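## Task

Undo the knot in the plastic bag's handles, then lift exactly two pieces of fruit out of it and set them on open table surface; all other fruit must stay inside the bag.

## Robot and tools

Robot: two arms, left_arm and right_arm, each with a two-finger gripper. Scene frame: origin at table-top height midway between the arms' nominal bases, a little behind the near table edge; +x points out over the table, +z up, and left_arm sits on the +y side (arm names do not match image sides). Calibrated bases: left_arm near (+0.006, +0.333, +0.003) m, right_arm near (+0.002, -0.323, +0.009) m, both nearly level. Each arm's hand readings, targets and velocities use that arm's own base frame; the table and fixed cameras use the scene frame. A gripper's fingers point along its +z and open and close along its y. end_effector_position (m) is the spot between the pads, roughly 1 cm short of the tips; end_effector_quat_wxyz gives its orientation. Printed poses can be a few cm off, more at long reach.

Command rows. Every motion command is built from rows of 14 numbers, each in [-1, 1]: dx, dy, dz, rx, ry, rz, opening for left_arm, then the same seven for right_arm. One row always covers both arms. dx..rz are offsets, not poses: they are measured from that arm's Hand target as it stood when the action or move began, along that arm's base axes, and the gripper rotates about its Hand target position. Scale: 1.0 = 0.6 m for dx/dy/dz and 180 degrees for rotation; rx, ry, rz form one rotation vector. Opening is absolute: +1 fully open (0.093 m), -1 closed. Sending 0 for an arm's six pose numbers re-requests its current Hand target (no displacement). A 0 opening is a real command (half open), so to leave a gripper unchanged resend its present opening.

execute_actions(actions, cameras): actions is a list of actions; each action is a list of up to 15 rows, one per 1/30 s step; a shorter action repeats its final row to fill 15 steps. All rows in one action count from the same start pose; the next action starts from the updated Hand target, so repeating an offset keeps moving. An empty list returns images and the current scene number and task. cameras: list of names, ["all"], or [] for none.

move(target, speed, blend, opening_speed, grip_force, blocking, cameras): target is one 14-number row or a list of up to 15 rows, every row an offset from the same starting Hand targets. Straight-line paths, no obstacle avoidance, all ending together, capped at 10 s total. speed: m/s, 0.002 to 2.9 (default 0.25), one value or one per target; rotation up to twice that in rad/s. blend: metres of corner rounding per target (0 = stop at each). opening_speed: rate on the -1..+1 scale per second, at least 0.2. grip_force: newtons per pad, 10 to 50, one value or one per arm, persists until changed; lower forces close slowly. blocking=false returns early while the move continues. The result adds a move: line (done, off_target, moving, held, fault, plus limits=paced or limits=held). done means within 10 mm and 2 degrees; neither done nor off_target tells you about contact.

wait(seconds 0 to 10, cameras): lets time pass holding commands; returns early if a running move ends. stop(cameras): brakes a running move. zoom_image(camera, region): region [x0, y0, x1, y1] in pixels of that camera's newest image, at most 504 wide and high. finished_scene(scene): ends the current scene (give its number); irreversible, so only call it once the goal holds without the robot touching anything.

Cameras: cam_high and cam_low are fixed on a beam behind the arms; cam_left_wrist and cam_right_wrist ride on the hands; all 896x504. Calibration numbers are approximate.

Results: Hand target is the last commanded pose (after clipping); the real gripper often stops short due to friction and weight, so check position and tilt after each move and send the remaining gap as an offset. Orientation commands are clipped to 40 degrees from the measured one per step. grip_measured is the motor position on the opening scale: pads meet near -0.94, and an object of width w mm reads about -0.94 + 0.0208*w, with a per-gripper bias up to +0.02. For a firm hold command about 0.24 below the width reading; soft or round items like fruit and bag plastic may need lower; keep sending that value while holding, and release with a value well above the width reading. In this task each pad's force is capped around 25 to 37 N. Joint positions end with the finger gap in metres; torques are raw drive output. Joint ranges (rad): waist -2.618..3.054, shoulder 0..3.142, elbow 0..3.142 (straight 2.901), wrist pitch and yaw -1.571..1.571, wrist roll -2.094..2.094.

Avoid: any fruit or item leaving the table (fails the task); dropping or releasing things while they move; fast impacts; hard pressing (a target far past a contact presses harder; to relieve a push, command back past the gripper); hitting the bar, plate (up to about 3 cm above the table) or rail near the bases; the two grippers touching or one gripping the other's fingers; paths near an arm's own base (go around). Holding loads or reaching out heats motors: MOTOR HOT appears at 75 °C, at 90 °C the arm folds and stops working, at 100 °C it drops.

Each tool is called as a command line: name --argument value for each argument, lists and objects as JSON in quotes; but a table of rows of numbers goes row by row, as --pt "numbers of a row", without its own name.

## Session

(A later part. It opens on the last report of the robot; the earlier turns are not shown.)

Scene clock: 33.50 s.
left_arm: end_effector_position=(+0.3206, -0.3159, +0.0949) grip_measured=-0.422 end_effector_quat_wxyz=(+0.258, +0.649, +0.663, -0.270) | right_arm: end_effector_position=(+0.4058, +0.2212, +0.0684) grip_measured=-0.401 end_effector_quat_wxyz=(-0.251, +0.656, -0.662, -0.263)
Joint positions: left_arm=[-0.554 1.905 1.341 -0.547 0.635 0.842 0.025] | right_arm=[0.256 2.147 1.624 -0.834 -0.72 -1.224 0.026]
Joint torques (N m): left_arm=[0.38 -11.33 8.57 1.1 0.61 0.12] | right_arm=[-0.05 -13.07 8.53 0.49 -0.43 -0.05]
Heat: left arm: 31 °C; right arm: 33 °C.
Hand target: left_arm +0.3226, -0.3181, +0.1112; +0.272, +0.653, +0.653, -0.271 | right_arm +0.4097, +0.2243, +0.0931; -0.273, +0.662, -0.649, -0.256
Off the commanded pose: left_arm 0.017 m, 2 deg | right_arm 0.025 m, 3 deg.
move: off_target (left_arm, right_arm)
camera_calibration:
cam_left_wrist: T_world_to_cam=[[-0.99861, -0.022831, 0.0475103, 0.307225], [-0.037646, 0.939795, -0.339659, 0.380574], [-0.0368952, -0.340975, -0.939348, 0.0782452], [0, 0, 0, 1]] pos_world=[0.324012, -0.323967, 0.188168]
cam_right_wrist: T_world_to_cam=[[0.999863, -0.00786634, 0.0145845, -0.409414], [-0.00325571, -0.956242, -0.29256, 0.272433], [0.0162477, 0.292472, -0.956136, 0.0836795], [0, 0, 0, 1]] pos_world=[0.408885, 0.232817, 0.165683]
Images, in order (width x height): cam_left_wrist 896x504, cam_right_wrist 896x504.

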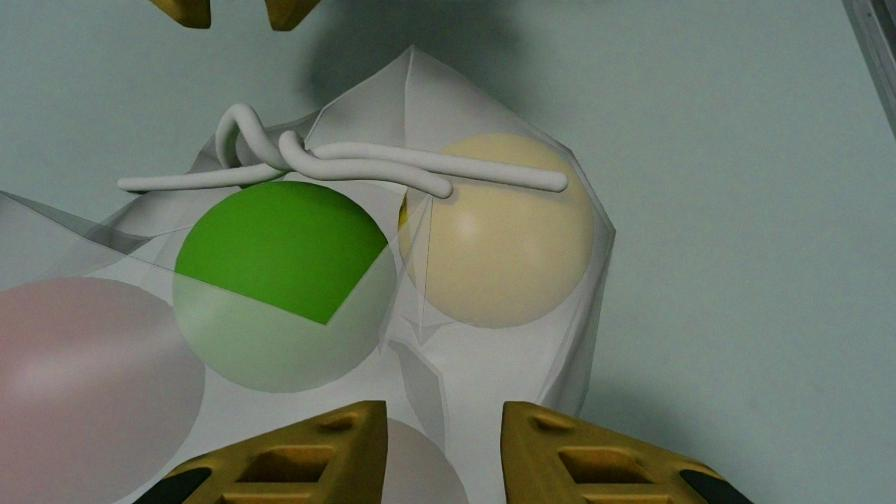

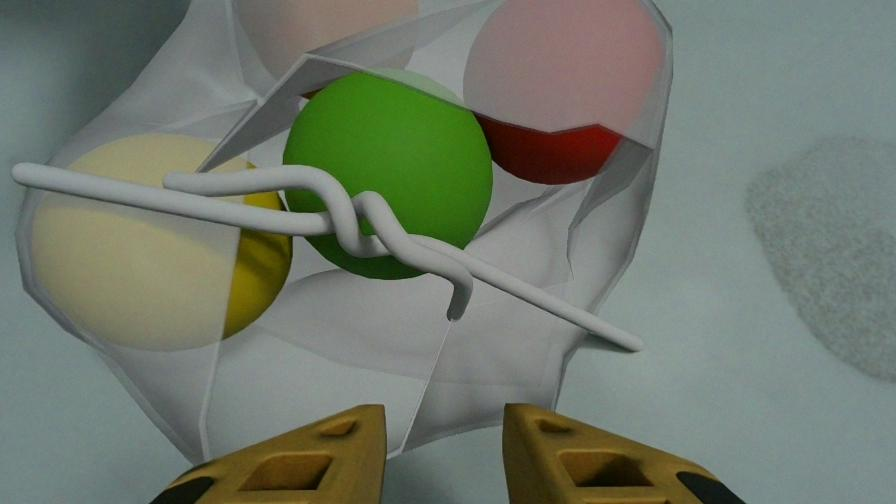

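move --target '[0,-0.09,-0.06,0,0,0,-0.42, 0.005,0.051,-0.067,0,0,0,-0.4]' --speed 0.08 --cameras '["cam_left_wrist","cam_right_wrist"]'

Scene clock: 37.07 s.
left_arm: end_effector_position=(+0.3168, -0.3636, +0.0744) grip_measured=-0.422 end_effector_quat_wxyz=(+0.264, +0.653, +0.654, -0.276) | right_arm: end_effector_position=(+0.4142, +0.2515, +0.0654) grip_measured=-0.401 end_effector_quat_wxyz=(-0.282, +0.662, -0.647, -0.255)
Joint positions: left_arm=[-0.654 2.006 1.377 -0.41 0.605 0.745 0.025] | right_arm=[0.314 2.161 1.608 -0.69 -0.72 -1.155 0.026]
Joint torques (N m): left_arm=[-0.61 -8.95 8.88 1.51 0.31 -0.11] | right_arm=[0.61 -8.14 5.67 1.05 -0.26 0.12]
Heat: left arm: 31 °C; right arm: 33 °C.
Hand target: left_arm +0.3227, -0.3720, +0.0754; +0.272, +0.653, +0.653, -0.271 | right_arm +0.4127, +0.2550, +0.0530; -0.273, +0.662, -0.649, -0.256
Off the commanded pose: left_arm 0.010 m, 1 deg | right_arm 0.013 m, 1 deg.
move: off_target (right_arm)
camera_calibration:
cam_left_wrist: T_world_to_cam=[[-0.999139, -0.00607639, 0.04105, 0.310097], [-0.0203456, 0.933897, -0.356964, 0.412004], [-0.0361674, -0.357492, -0.933216, 0.0358275], [0, 0, 0, 1]] pos_world=[0.319508, -0.370077, 0.167776]
cam_right_wrist: T_world_to_cam=[[0.997061, -0.00177781, 0.0765852, -0.421905], [0.0231355, -0.946061, -0.323162, 0.288975], [0.0730288, 0.323985, -0.94324, 0.0395365], [0, 0, 0, 1]] pos_world=[0.411092, 0.259829, 0.16299]
Images, in order (width x height): cam_left_wrist 896x504, cam_right_wrist 896x504.

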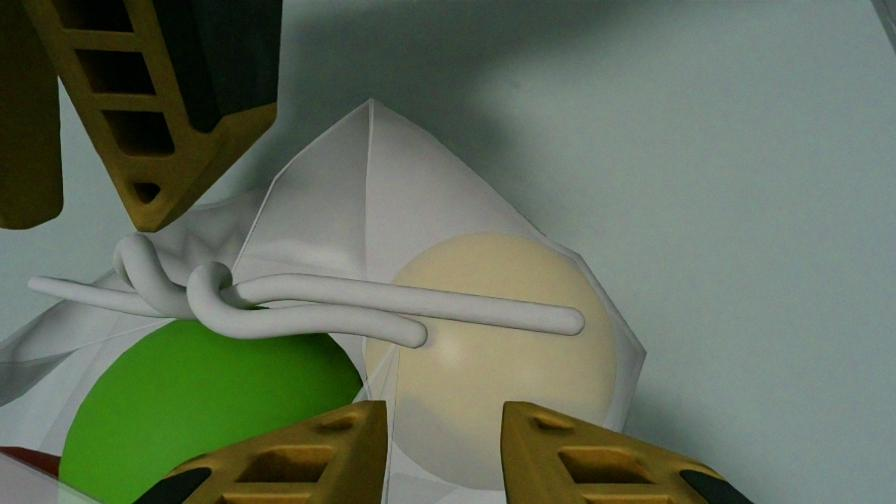

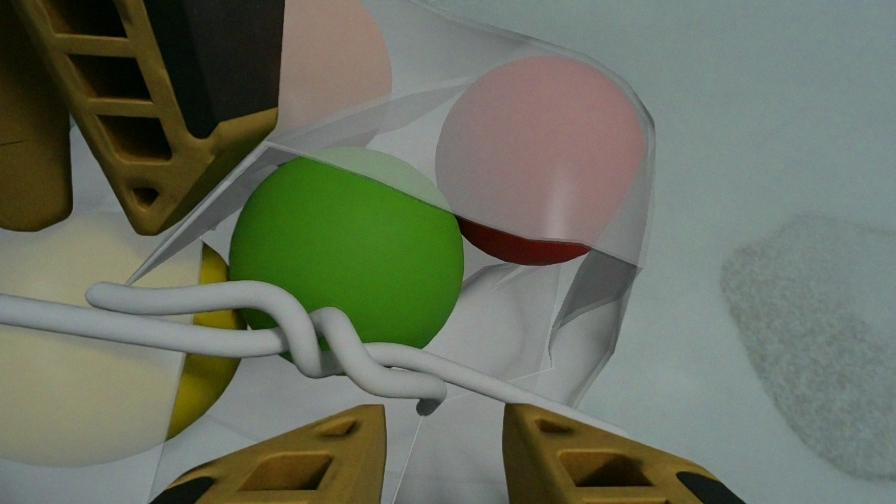

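move --pt "0.012 0.01 0.035 0 0 0 -0.42 0.001 0.02 -0.002 0 0 0 -0.4" --pt "0.012 -0.03 0.022 0 0 0 -0.42 0.001 0.02 -0.002 0 0 0 -0.4" --speed 0.06 --cameras '["cam_left_wrist","cam_right_wrist"]'

Scene clock: 39.87 s.
left_arm: end_effector_position=(+0.3245, -0.3821, +0.0875) grip_measured=-0.422 end_effector_quat_wxyz=(+0.265, +0.654, +0.653, -0.275) | right_arm: end_effector_position=(+0.4114, +0.2619, +0.0601) grip_measured=-0.401 end_effector_quat_wxyz=(-0.276, +0.660, -0.649, -0.258)
Joint positions: left_arm=[-0.678 2.048 1.493 -0.468 0.592 0.722 0.025] | right_arm=[0.339 2.174 1.608 -0.669 -0.712 -1.122 0.026]
Joint torques (N m): left_arm=[-0.58 -9.46 9.09 1.53 0.29 -0.12] | right_arm=[0.59 -8.17 7.1 1.09 -0.24 0.13]
Heat: left arm: 32 °C; right arm: 33 °C.
Hand target: left_arm +0.3298, -0.3901, +0.0884; +0.272, +0.653, +0.653, -0.271 | right_arm +0.4134, +0.2669, +0.0518; -0.273, +0.662, -0.649, -0.256
Off the commanded pose: left_arm 0.010 m, 1 deg | right_arm 0.010 m, 0 deg.
move: done
camera_calibration:
cam_left_wrist: T_world_to_cam=[[-0.999235, -0.00486938, 0.0387921, 0.317847], [-0.0184411, 0.933605, -0.357829, 0.43338], [-0.0344741, -0.358271, -0.932981, 0.0409767], [0, 0, 0, 1]] pos_world=[0.327009, -0.388377, 0.180976]
cam_right_wrist: T_world_to_cam=[[0.998014, -0.00222863, 0.0629571, -0.418145], [0.0180875, -0.947158, -0.320257, 0.299421], [0.0603441, 0.32076, -0.945236, 0.0375031], [0, 0, 0, 1]] pos_world=[0.409635, 0.270638, 0.157666]
Images, in order (width x height): cam_left_wrist 896x504, cam_right_wrist 896x504.

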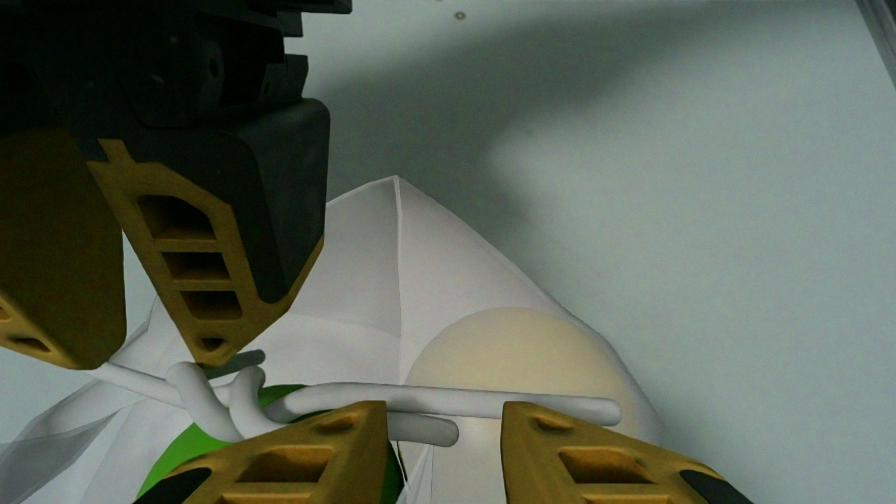

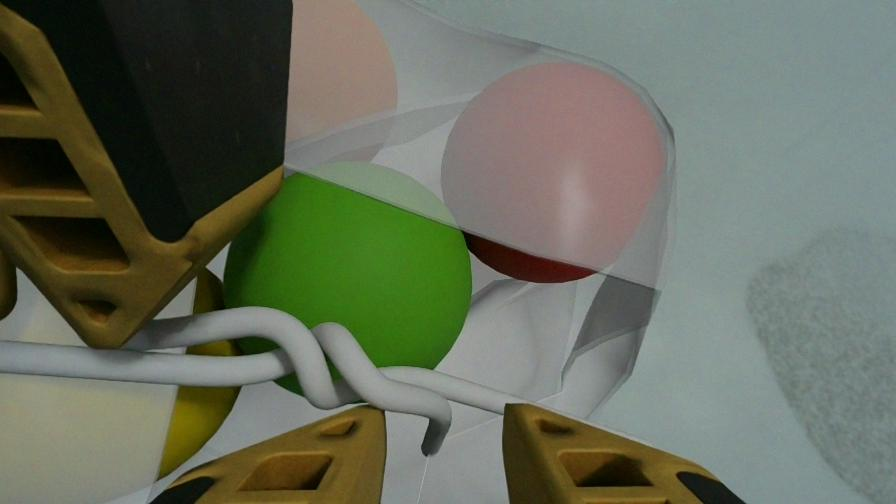

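move --pt "-0.006 0.03 0.0 0 0 0 -0.42 0 0.012 -0.012 0 0 0 -0.4" --pt "-0.006 0.014 -0.025 0 0 0 -0.42 0.001 0.02 -0.022 0 0 0 -0.4" --speed 0.06 --cameras '["cam_left_wrist","cam_right_wrist"]'

Scene clock: 42.90 s.
left_arm: end_effector_position=(+0.3331, -0.3783, +0.0841) grip_measured=-0.422 end_effector_quat_wxyz=(+0.281, +0.651, +0.651, -0.270) | right_arm: end_effector_position=(+0.4139, +0.2740, +0.0487) grip_measured=-0.401 end_effector_quat_wxyz=(-0.278, +0.660, -0.648, -0.257)
Joint positions: left_arm=[-0.661 2.048 1.465 -0.412 0.592 0.728 0.025] | right_arm=[0.363 2.205 1.608 -0.613 -0.704 -1.092 0.026]
Joint torques (N m): left_arm=[-1.09 -10.11 5.16 1.58 0.36 -0.04] | right_arm=[0.76 -8.24 6.58 1.1 -0.24 0.1]
Heat: left arm: 32 °C; right arm: 33 °C.
Hand target: left_arm +0.3263, -0.3817, +0.0735; +0.272, +0.653, +0.653, -0.271 | right_arm +0.4139, +0.2789, +0.0386; -0.273, +0.662, -0.649, -0.256
Off the commanded pose: left_arm 0.013 m, 1 deg | right_arm 0.011 m, 1 deg.
move: off_target (left_arm, right_arm)
camera_calibration:
cam_left_wrist: T_world_to_cam=[[-0.999786, -0.016873, 0.0119613, 0.324566], [-0.020125, 0.927029, -0.37445, 0.428277], [-0.00477037, -0.374611, -0.92717, 0.0228653], [0, 0, 0, 1]] pos_world=[0.333225, -0.382983, 0.177686]
cam_right_wrist: T_world_to_cam=[[0.997707, -0.00296073, 0.0676151, -0.41983], [0.0190002, -0.946613, -0.321812, 0.306698], [0.0649581, 0.322359, -0.944386, 0.0203184], [0, 0, 0, 1]] pos_world=[0.41172, 0.282531, 0.146274]
Images, in order (width x height): cam_left_wrist 896x504, cam_right_wrist 896x504.

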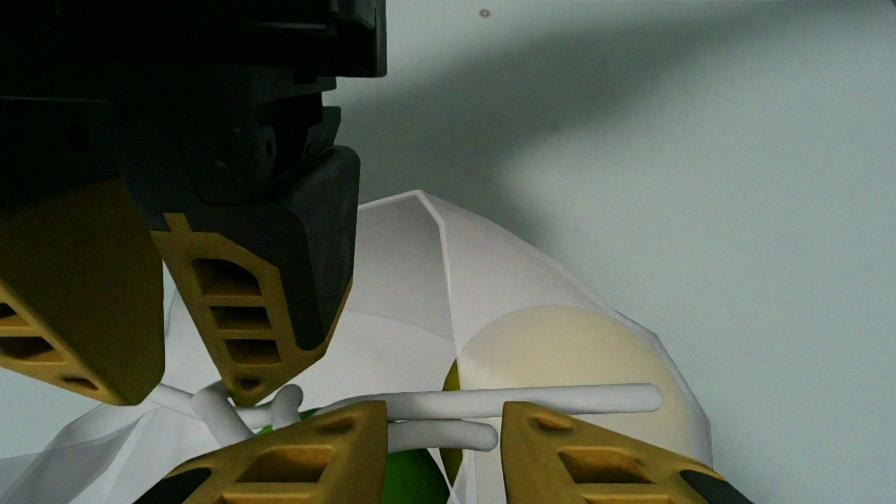

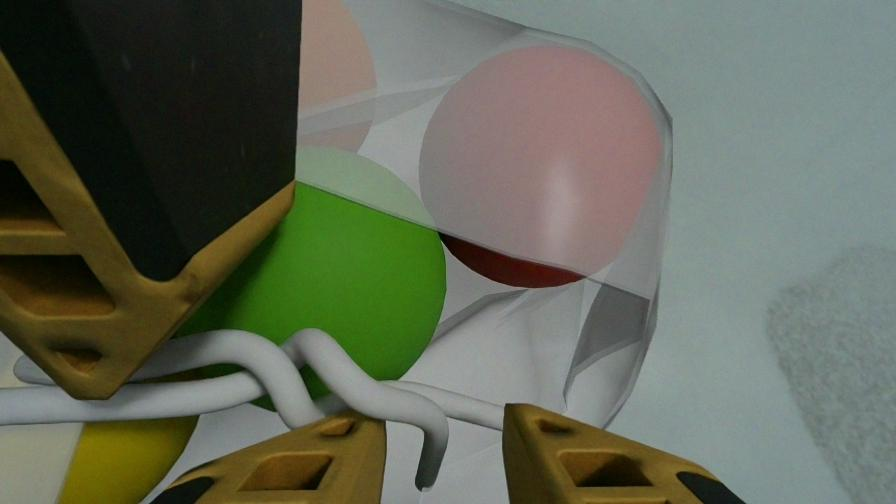

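move --pt "-0.015 0.05 0.03 0 0 0 -0.42 0 0.013 -0.012 0 0 0 -0.4" --pt "-0.015 0.05 0.03 0 0 0 -0.42 0 0.013 -0.012 0 0 0 -1" --pt "-0.015 0.05 0.03 0 0 0 -0.42 0 -0.01 0.01 0 0 0 -1" --opening_speed 0.8 --speed 0.06 --cameras '["cam_left_wrist","cam_right_wrist"]'

Scene clock: 46.47 s.
left_arm: end_effector_position=(+0.3241, -0.3560, +0.0855) grip_measured=-0.422 end_effector_quat_wxyz=(+0.274, +0.651, +0.656, -0.266) | right_arm: end_effector_position=(+0.4158, +0.2720, +0.0408) grip_measured=-0.925 end_effector_quat_wxyz=(-0.274, +0.659, -0.652, -0.255)
Joint positions: left_arm=[-0.635 1.98 1.385 -0.432 0.596 0.756 0.025] | right_arm=[0.36 2.222 1.608 -0.605 -0.697 -1.092 0.001]
Joint torques (N m): left_arm=[0.38 -12.66 5.03 1.22 0.58 0.12] | right_arm=[0.02 -10.82 6.84 0.74 -0.33 -0.03]
Heat: left arm: 33 °C; right arm: 33 °C.
Hand target: left_arm +0.3172, -0.3516, +0.0913; +0.272, +0.653, +0.653, -0.271 | right_arm +0.4139, +0.2730, +0.0446; -0.273, +0.662, -0.649, -0.256
Off the commanded pose: left_arm 0.010 m, 1 deg | right_arm 0.004 m, 1 deg.
move: done; target 2's new opening was sent with right_arm's hand 0.013 m and 1 deg from that target
camera_calibration:
cam_left_wrist: T_world_to_cam=[[-0.999571, -0.0221526, 0.0191496, 0.31333], [-0.0275436, 0.933286, -0.358077, 0.411237], [-0.00993971, -0.358451, -0.933496, 0.0404116], [0, 0, 0, 1]] pos_world=[0.324924, -0.362375, 0.178979]
cam_right_wrist: T_world_to_cam=[[0.998036, -0.00812963, 0.0621068, -0.419728], [0.0117669, -0.949554, -0.313384, 0.305739], [0.0615215, 0.313499, -0.947593, 0.0173974], [0, 0, 0, 1]] pos_world=[0.414236, 0.281449, 0.138367]
Images, in order (width x height): cam_left_wrist 896x504, cam_right_wrist 896x504.

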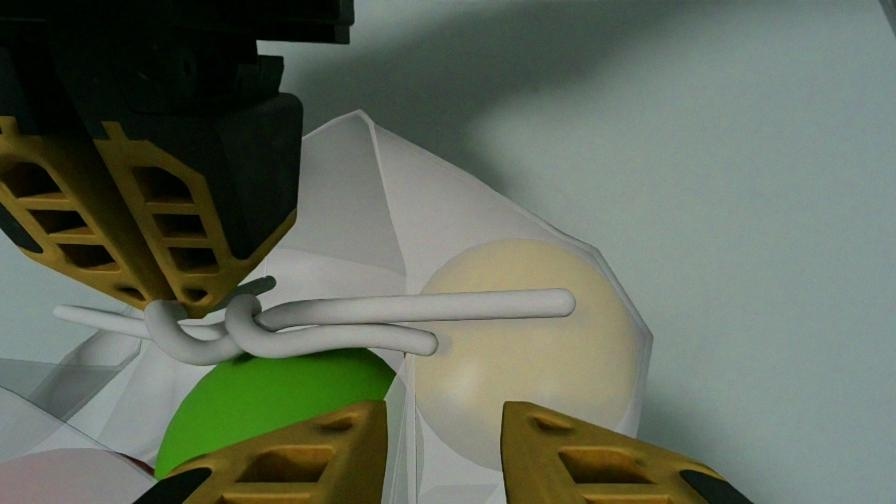

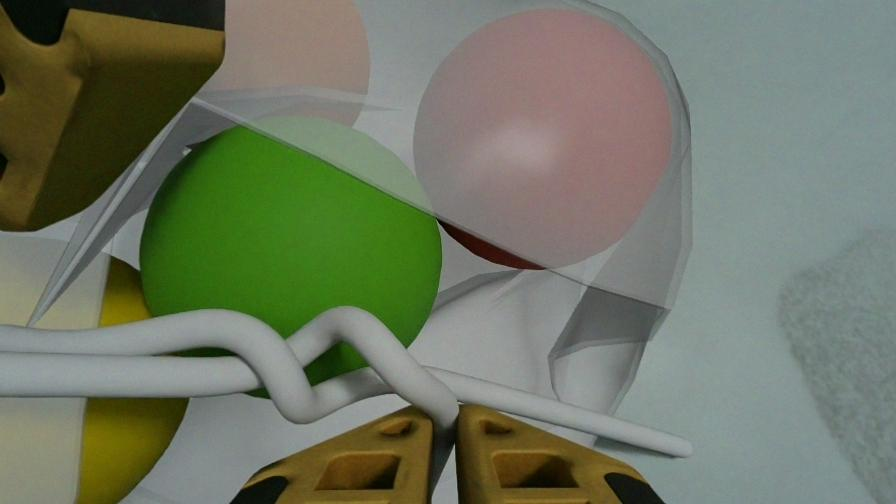

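move --pt "0.018 0 -0.04 0 0 0 -0.5 0 -0.01 0.01 0 0 0 -1" --pt "0.018 -0.035 -0.045 0 0 0 -0.5 0 -0.01 0.01 0 0 0 -1" --speed 0.06 --cameras '["cam_left_wrist","cam_right_wrist"]'

Scene clock: 49.07 s.
left_arm: end_effector_position=(+0.3251, -0.3679, +0.0725) grip_measured=-0.498 end_effector_quat_wxyz=(+0.278, +0.655, +0.647, -0.273) | right_arm: end_effector_position=(+0.4139, +0.2654, +0.0390) grip_measured=-0.925 end_effector_quat_wxyz=(-0.266, +0.659, -0.655, -0.257)
Joint positions: left_arm=[-0.65 2.027 1.389 -0.373 0.607 0.754 0.021] | right_arm=[0.348 2.222 1.608 -0.633 -0.697 -1.108 0.001]
Joint torques (N m): left_arm=[-0.38 -8.27 8.2 1.46 0.32 -0.12] | right_arm=[-0.2 -11.89 7.17 0.72 -0.38 -0.02]
Heat: left arm: 33 °C; right arm: 34 °C.
Hand target: left_arm +0.3280, -0.3727, +0.0644; +0.272, +0.653, +0.653, -0.271 | right_arm +0.4140, +0.2669, +0.0506; -0.273, +0.662, -0.649, -0.256
Off the commanded pose: left_arm 0.010 m, 1 deg | right_arm 0.012 m, 1 deg.
move: off_target (right_arm)
camera_calibration:
cam_left_wrist: T_world_to_cam=[[-0.999888, -0.00173053, 0.0148478, 0.322171], [-0.00715839, 0.927412, -0.373973, 0.410073], [-0.0131228, -0.374038, -0.927321, 0.0188855], [0, 0, 0, 1]] pos_world=[0.325318, -0.372685, 0.166086]
cam_right_wrist: T_world_to_cam=[[0.99885, -0.0072214, 0.0473992, -0.417678], [0.00754096, -0.952627, -0.304047, 0.301052], [0.0473494, 0.304055, -0.951477, 0.026287], [0, 0, 0, 1]] pos_world=[0.413683, 0.275781, 0.136343]
Images, in order (width x height): cam_left_wrist 896x504, cam_right_wrist 896x504.

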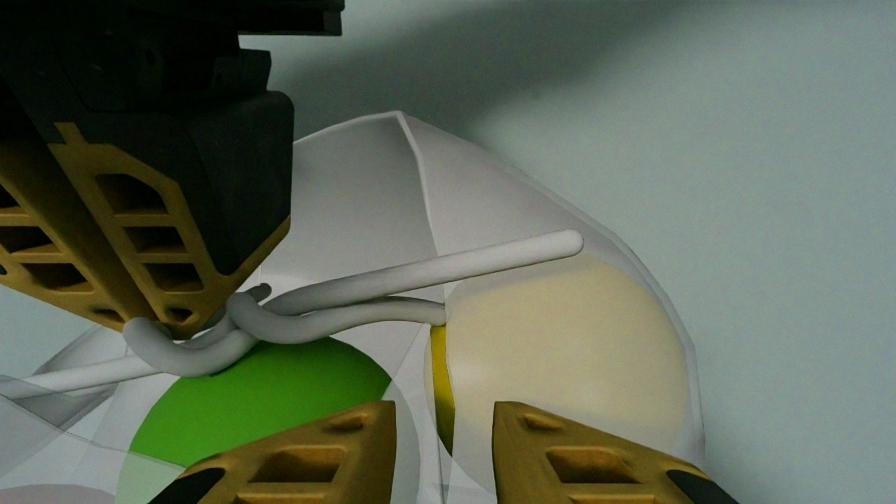

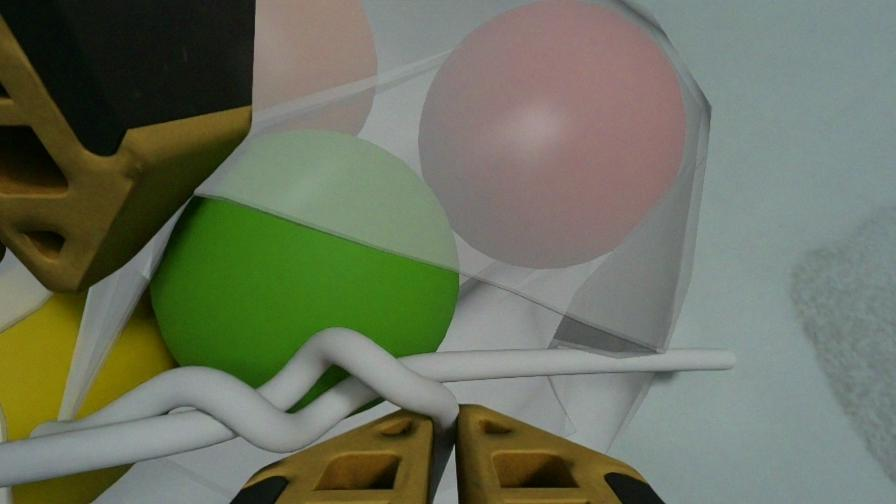

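move --pt "0 -0.022 -0.016 0 0 0 -0.5 0 0 0 0 0 0 -1" --pt "0 -0.022 -0.016 0 0 0 -1 0 0 0 0 0 0 -1" --opening_speed 0.8 --speed 0.06 --cameras '["cam_left_wrist","cam_right_wrist"]'

Scene clock: 51.43 s.
left_arm: end_effector_position=(+0.3286, -0.3817, +0.0698) grip_measured=-0.973 end_effector_quat_wxyz=(+0.287, +0.654, +0.643, -0.277) | right_arm: end_effector_position=(+0.4151, +0.2633, +0.0389) grip_measured=-0.925 end_effector_quat_wxyz=(-0.266, +0.657, -0.657, -0.256)
Joint positions: left_arm=[-0.668 2.062 1.412 -0.329 0.607 0.73 0] | right_arm=[0.343 2.222 1.608 -0.633 -0.697 -1.108 0.001]
Joint torques (N m): left_arm=[-0.94 -8.17 7.82 1.43 0.15 -0.12] | right_arm=[0.21 -11.92 7.13 0.7 -0.39 -0.03]
Heat: left arm: 33 °C; right arm: 35 °C.
Hand target: left_arm +0.3281, -0.3859, +0.0548; +0.272, +0.653, +0.653, -0.271 | right_arm +0.4140, +0.2670, +0.0506; -0.273, +0.662, -0.649, -0.256
Off the commanded pose: left_arm 0.016 m, 2 deg | right_arm 0.012 m, 1 deg.
move: off_target (left_arm, right_arm); target 2's new opening was sent with left_arm's hand 0.018 m and 2 deg from that target
camera_calibration:
cam_left_wrist: T_world_to_cam=[[-0.99998, -0.000606754, 0.00628441, 0.326854], [-0.00302831, 0.919495, -0.393091, 0.418802], [-0.00553997, -0.393102, -0.919478, 0.00100246], [0, 0, 0, 1]] pos_world=[0.328121, -0.384493, 0.163495]
cam_right_wrist: T_world_to_cam=[[0.998817, -0.0121715, 0.0470829, -0.417578], [0.00271526, -0.952704, -0.303887, 0.30113], [0.0485548, 0.303655, -0.951544, 0.0264542], [0, 0, 0, 1]] pos_world=[0.414982, 0.273773, 0.136343]
Images, in order (width x height): cam_left_wrist 896x504, cam_right_wrist 896x504.

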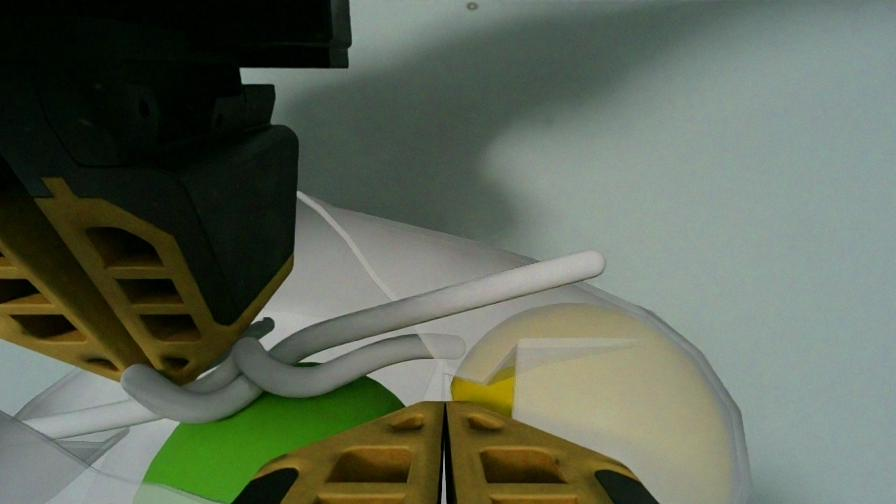

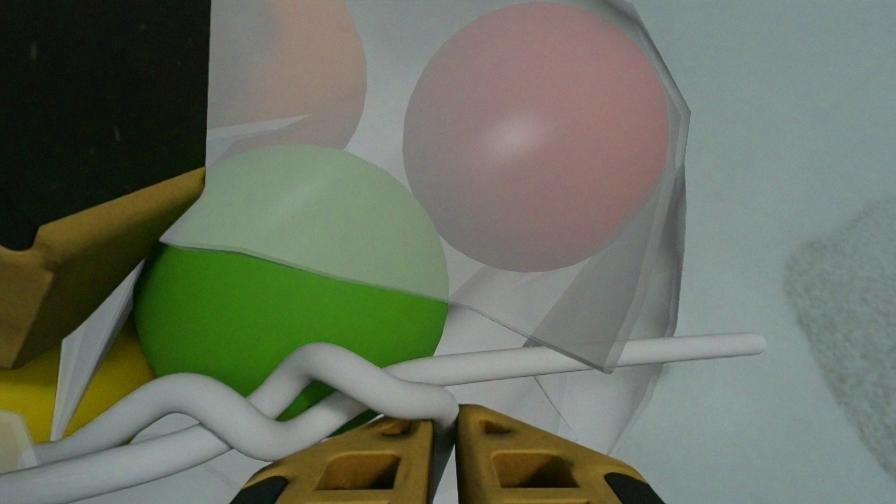

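move --target '[0,0.06,0.05,0,0,0,-1, 0,-0.02,0.01,0,0,0,-1]' --speed 0.06 --cameras '["cam_left_wrist","cam_right_wrist"]'

Scene clock: 53.20 s.
left_arm: end_effector_position=(+0.3344, -0.3538, +0.0787) grip_measured=-0.973 end_effector_quat_wxyz=(+0.273, +0.650, +0.656, -0.269) | right_arm: end_effector_position=(+0.4138, +0.2528, +0.0371) grip_measured=-0.925 end_effector_quat_wxyz=(-0.259, +0.658, -0.659, -0.258)
Joint positions: left_arm=[-0.614 2.018 1.412 -0.433 0.611 0.777 0] | right_arm=[0.322 2.222 1.608 -0.669 -0.701 -1.14 0.001]
Joint torques (N m): left_arm=[0.35 -12.93 5.12 1.17 0.52 0.11] | right_arm=[-0.1 -13.33 6.9 0.65 -0.42 -0.01]
Heat: left arm: 34 °C; right arm: 36 °C.
Hand target: left_arm +0.3281, -0.3499, +0.0848; +0.272, +0.653, +0.653, -0.271 | right_arm +0.4139, +0.2549, +0.0566; -0.273, +0.662, -0.649, -0.256
Off the commanded pose: left_arm 0.010 m, 1 deg | right_arm 0.020 m, 2 deg.
move: off_target (right_arm)
camera_calibration:
cam_left_wrist: T_world_to_cam=[[-0.99952, -0.0209245, 0.0228353, 0.323899], [-0.0277585, 0.932237, -0.360781, 0.406923], [-0.0137387, -0.361242, -0.932371, 0.035142], [0, 0, 0, 1]] pos_world=[0.335522, -0.359877, 0.172179]
cam_right_wrist: T_world_to_cam=[[0.999376, -0.00826108, 0.0343471, -0.417104], [0.00227722, -0.955186, -0.295998, 0.291047], [0.0352531, 0.295891, -0.954571, 0.0356653], [0, 0, 0, 1]] pos_world=[0.414924, 0.264005, 0.134521]
Images, in order (width x height): cam_left_wrist 896x504, cam_right_wrist 896x504.

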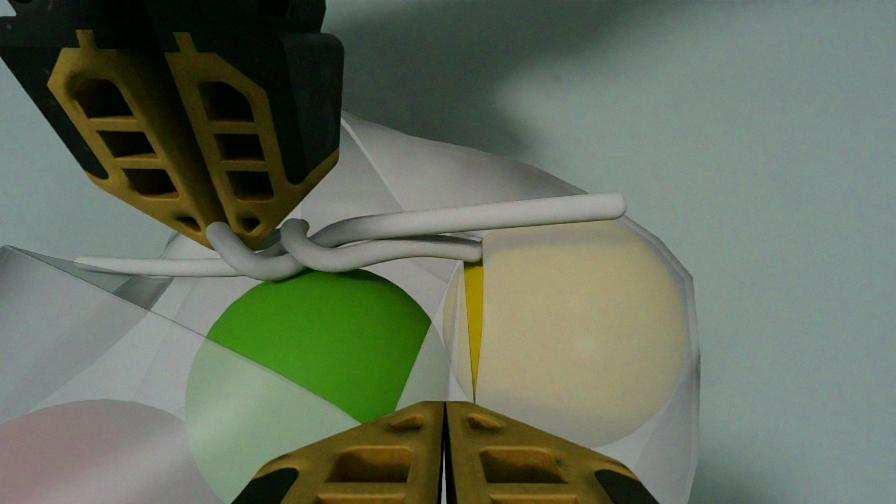

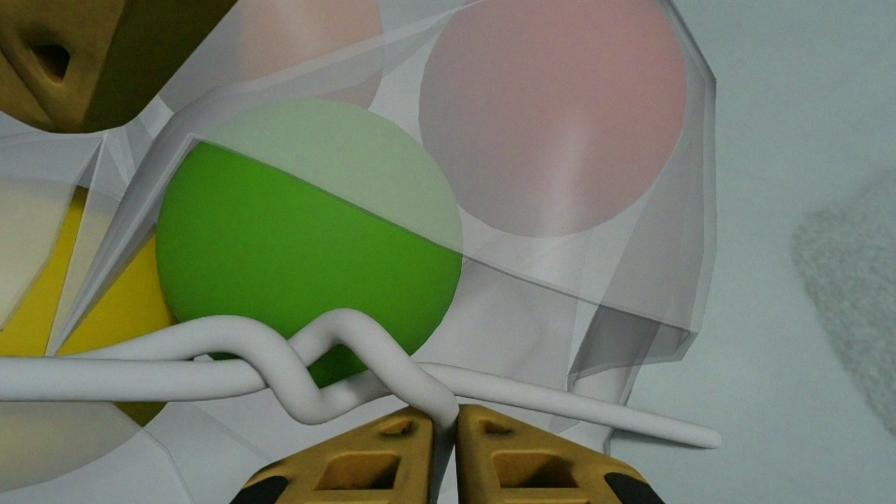

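move --target '[-0.02,0.07,0.05,0,0,0,-1, 0,-0.01,0.0,0,0,0,-1]' --speed 0.06 --cameras '["cam_left_wrist","cam_right_wrist"]'

Scene clock: 55.13 s.
left_arm: end_effector_position=(+0.3238, -0.3120, +0.1110) grip_measured=-0.973 end_effector_quat_wxyz=(+0.275, +0.651, +0.656, -0.266) | right_arm: end_effector_position=(+0.4149, +0.2476, +0.0372) grip_measured=-0.925 end_effector_quat_wxyz=(-0.260, +0.658, -0.658, -0.258)
Joint positions: left_arm=[-0.541 1.87 1.348 -0.56 0.641 0.858 0] | right_arm=[0.31 2.222 1.608 -0.677 -0.706 -1.157 0.001]
Joint torques (N m): left_arm=[0.43 -11.49 5.07 1.1 0.63 0.11] | right_arm=[-0.21 -13.65 6.43 0.62 -0.41 -0.03]
Heat: left arm: 34 °C; right arm: 36 °C.
Hand target: left_arm +0.3161, -0.3079, +0.1149; +0.272, +0.653, +0.653, -0.271 | right_arm +0.4140, +0.2488, +0.0566; -0.273, +0.662, -0.649, -0.256
Off the commanded pose: left_arm 0.009 m, 1 deg | right_arm 0.020 m, 2 deg.
move: off_target (right_arm)
camera_calibration:
cam_left_wrist: T_world_to_cam=[[-0.999643, -0.0214482, 0.0159128, 0.314029], [-0.0257325, 0.932995, -0.358969, 0.378695], [-0.00714728, -0.359251, -0.933214, 0.0787995], [0, 0, 0, 1]] pos_world=[0.324225, -0.318276, 0.204479]
cam_right_wrist: T_world_to_cam=[[0.999327, -0.00718063, 0.0359754, -0.418621], [0.00385232, -0.954694, -0.297566, 0.285409], [0.0364822, 0.297504, -0.954023, 0.0361998], [0, 0, 0, 1]] pos_world=[0.415919, 0.258703, 0.134523]
Images, in order (width x height): cam_left_wrist 896x504, cam_right_wrist 896x504.

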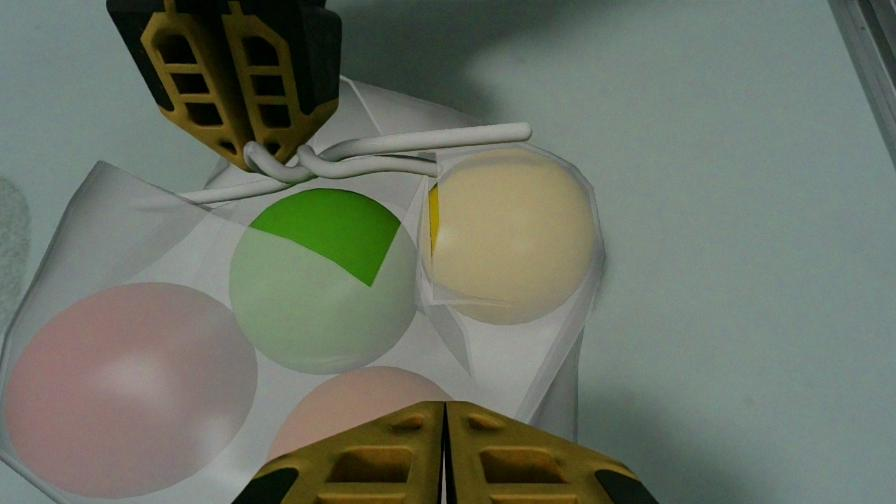

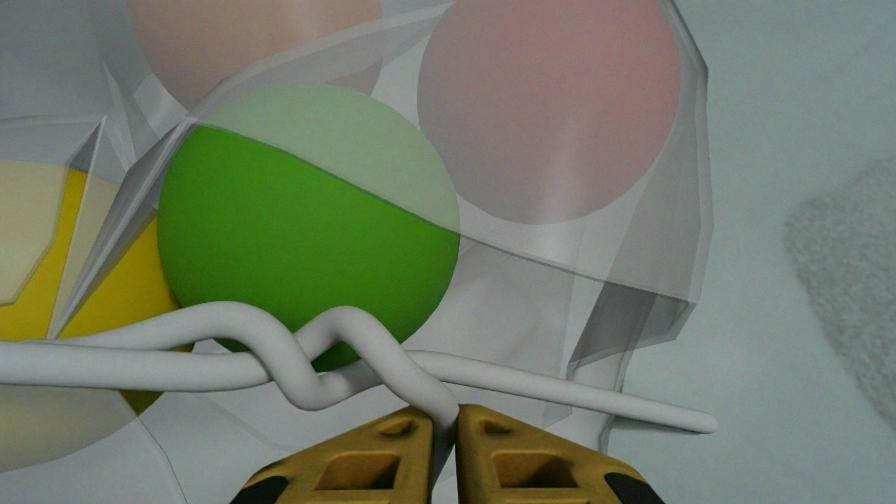

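move --pt "0 0.0 0.1 0.1 0.1 0.24 -0.42 0 0 0 0 0 0 -1" --pt "0.04 -0.13 0.06 0.196 0.196 0.472 -0.42 0 0 0 0 0 0 -1" --speed 0.3 --blend 0.02 --cameras '["cam_left_wrist","cam_right_wrist"]'

Scene clock: 61.03 s.
left_arm: end_effector_position=(+0.3429, -0.3821, +0.1562) grip_measured=-0.422 end_effector_quat_wxyz=(+0.084, +0.002, +0.992, -0.094) | right_arm: end_effector_position=(+0.4149, +0.2476, +0.0372) grip_measured=-0.925 end_effector_quat_wxyz=(-0.260, +0.658, -0.658, -0.258)
Joint positions: left_arm=[-0.839 2.481 2.715 -1.553 0.002 -0.836 0.025] | right_arm=[0.31 2.222 1.608 -0.677 -0.706 -1.157 0.001]
Joint torques (N m): left_arm=[-0.58 -11.28 7.94 0.8 -0.08 -0.09] | right_arm=[-0.09 -13.75 6.27 0.66 -0.44 -0.03]
Heat: left arm: 35 °C; right arm: 39 °C.
Hand target: left_arm +0.3401, -0.3859, +0.1509; +0.000, +0.000, +1.000, +0.001 | right_arm +0.4140, +0.2488, +0.0566; -0.273, +0.662, -0.649, -0.256
Off the commanded pose: left_arm 0.007 m, 15 deg | right_arm 0.019 m, 2 deg.
joint sent to its limit (left arm) — joint 4 (wrist pitch), lower limit. The joint targets are off in orientation, not in position.
move: off_target (left_arm, right_arm)
camera_calibration:
cam_left_wrist: T_world_to_cam=[[0.00451151, -0.979612, 0.20085, -0.408275], [-0.968725, 0.0455495, 0.243919, 0.350793], [-0.248095, -0.195669, -0.948769, 0.243462], [0, 0, 0, 1]] pos_world=[0.402065, -0.368291, 0.227426]
cam_right_wrist: T_world_to_cam=[[0.999327, -0.00718063, 0.0359754, -0.418621], [0.00385232, -0.954694, -0.297566, 0.285409], [0.0364822, 0.297504, -0.954023, 0.0361998], [0, 0, 0, 1]] pos_world=[0.415919, 0.258703, 0.134523]
Images, in order (width x height): cam_left_wrist 896x504, cam_right_wrist 896x504.

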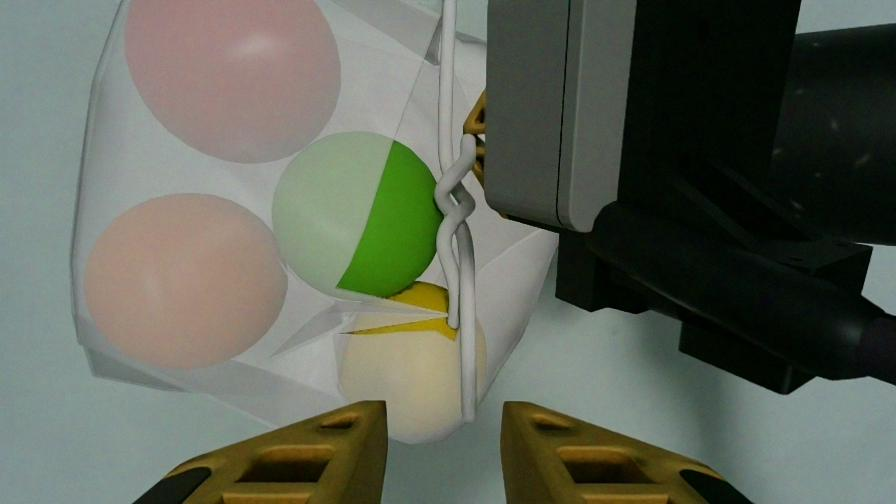

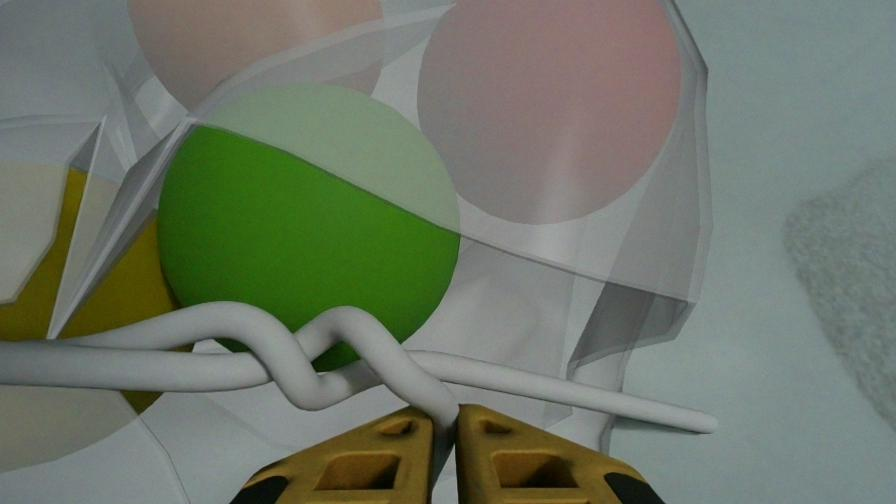

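move --pt "0.01 -0.018 -0.06 0 0 0 -0.42 0 0 0 0 0 0 -1" --pt "0.01 -0.018 -0.15 0 0 0 -0.42 0 0 0 0 0 0 -1" --speed 0.12 --blend 0.01 --cameras '["cam_left_wrist","cam_right_wrist"]'

Scene clock: 67.77 s.
left_arm: end_effector_position=(+0.3487, -0.3928, +0.0971) grip_measured=-0.421 end_effector_quat_wxyz=(+0.055, +0.002, +0.997, -0.063) | right_arm: end_effector_position=(+0.4149, +0.2419, +0.0345) grip_measured=-0.925 end_effector_quat_wxyz=(-0.253, +0.654, -0.666, -0.254)
Joint positions: left_arm=[-0.844 2.645 2.8 -1.559 0.002 -0.841 0.025] | right_arm=[0.302 2.221 1.604 -0.687 -0.692 -1.155 0.001]
Joint torques (N m): left_arm=[0.24 -14.12 5.86 0.74 -0.06 0.01] | right_arm=[0.42 -13.59 6.52 0.71 -0.54 -0.04]
Heat: left arm: 37 °C; right arm: 41 °C.
Hand target: left_arm +0.3487, -0.3924, +0.0975; +0.055, +0.002, +0.997, -0.062 (not the last commanded pose) | right_arm +0.4139, +0.2489, +0.0565; -0.273, +0.662, -0.649, -0.256
Off the commanded pose: left_arm 0.037 m, 10 deg | right_arm 0.023 m, 3 deg.
move: held (left_arm; a check stopped the path), off_target (right_arm); path passed 1 of 2 targets; limits=held
pose unreachable (left arm): on one or more control steps of this call, first in action 0 (counted from 0), this arm could not follow its commanded pose, so it was not sent that pose on those steps. It may still have moved: this result reports where it is.
cause: moving toward the commanded pose would bring a part of the arm too close to another arm (this arm's wrist (the part past joint 4) and the right arm's wrist camera, at the place that arm is still heading or pushing toward).
camera_calibration:
cam_left_wrist: T_world_to_cam=[[0.0139189, -0.990386, 0.137626, -0.408284], [-0.952787, 0.0286161, 0.302288, 0.353515], [-0.30332, -0.135336, -0.943229, 0.22921], [0, 0, 0, 1]] pos_world=[0.412032, -0.383455, 0.165525]
cam_right_wrist: T_world_to_cam=[[0.999447, -0.0198571, 0.0266749, -0.415169], [-0.0115486, -0.959477, -0.281549, 0.28618], [0.0311848, 0.281085, -0.959176, 0.0416621], [0, 0, 0, 1]] pos_world=[0.416945, 0.254629, 0.13161]
Images, in order (width x height): cam_left_wrist 896x504, cam_right_wrist 896x504.

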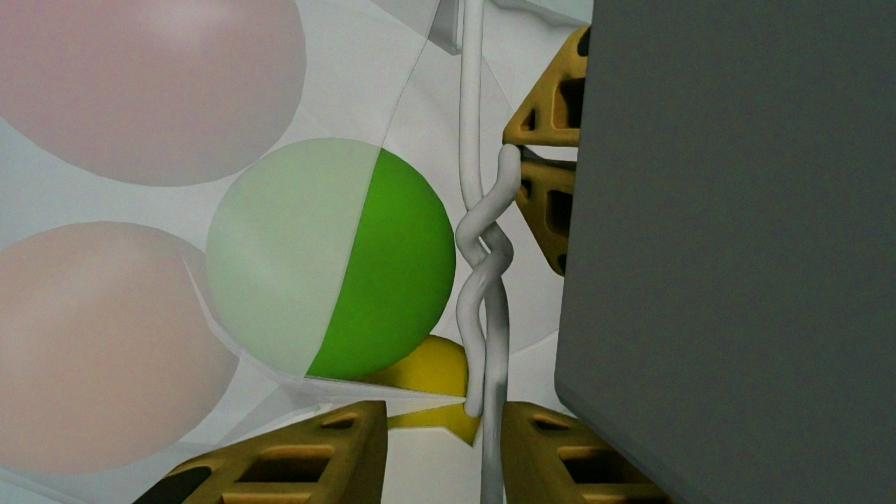

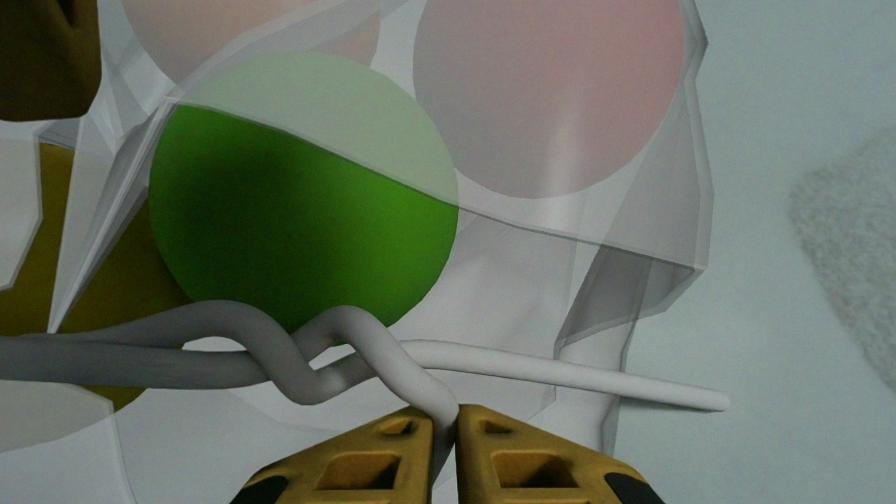

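move --pt "-0.003 0.0 0.02 -0.14 0 0 -0.42 0 0 0 0 0 0 -1" --pt "0.005 0.003 -0.045 -0.14 0 0 -0.42 0 0 0 0 0 0 -1" --speed 0.1 --cameras '["cam_left_wrist","cam_right_wrist"]'

Scene clock: 73.10 s.
left_arm: end_effector_position=(+0.3536, -0.3976, +0.0797) grip_measured=-0.421 end_effector_quat_wxyz=(+0.060, -0.004, +0.956, -0.288) | right_arm: end_effector_position=(+0.4123, +0.2430, +0.0358) grip_measured=-0.925 end_effector_quat_wxyz=(-0.252, +0.654, -0.664, -0.262)
Joint positions: left_arm=[-0.741 2.169 1.738 -0.635 0.332 -0.836 0.025] | right_arm=[0.302 2.22 1.604 -0.696 -0.706 -1.158 0.001]
Joint torques (N m): left_arm=[0.69 -12.21 4.52 1.44 0.15 0.02] | right_arm=[0.38 -13.57 6.61 0.78 -0.44 -0.04]
Heat: left arm: 39 °C; right arm: 40 °C.
Hand target: left_arm +0.3517, -0.3907, +0.0706; +0.054, -0.010, +0.959, -0.278 | right_arm +0.4139, +0.2489, +0.0566; -0.273, +0.662, -0.649, -0.256
Off the commanded pose: left_arm 0.012 m, 2 deg | right_arm 0.022 m, 3 deg.
move: off_target (left_arm, right_arm)
camera_calibration:
cam_left_wrist: T_world_to_cam=[[-0.00264765, -0.827416, 0.561583, -0.373927], [-0.955379, 0.167969, 0.242975, 0.424643], [-0.29537, -0.535881, -0.790941, 0.0393854], [0, 0, 0, 1]] pos_world=[0.416339, -0.359614, 0.137965]
cam_right_wrist: T_world_to_cam=[[0.999764, -0.0143862, 0.0162477, -0.413678], [-0.00902516, -0.956505, -0.291576, 0.286182], [0.0197357, 0.29136, -0.95641, 0.0448779], [0, 0, 0, 1]] pos_world=[0.415278, 0.254707, 0.133087]
Images, in order (width x height): cam_left_wrist 896x504, cam_right_wrist 896x504.

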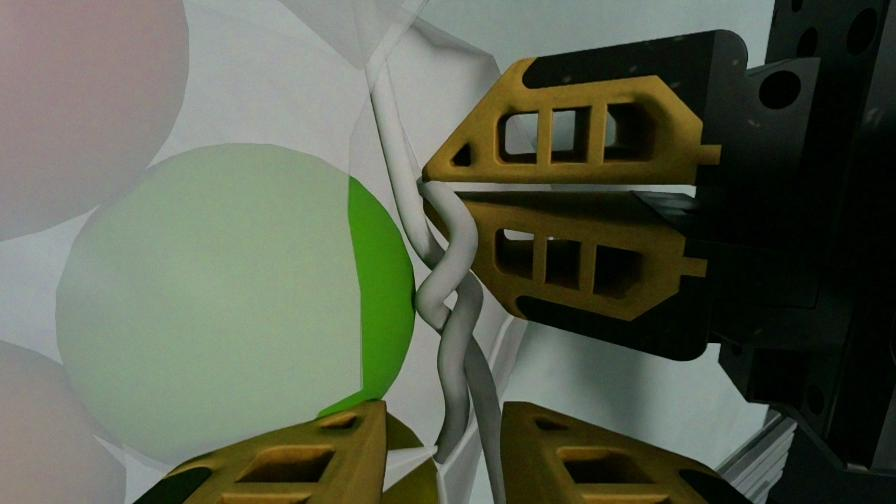

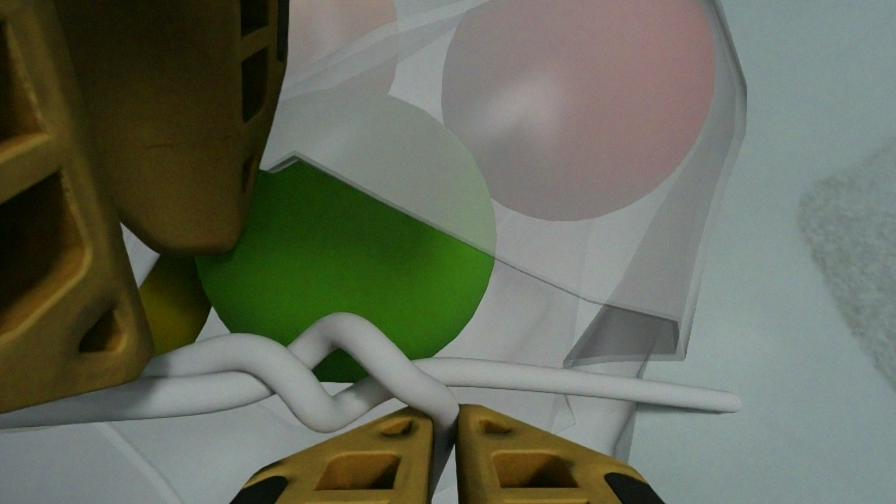

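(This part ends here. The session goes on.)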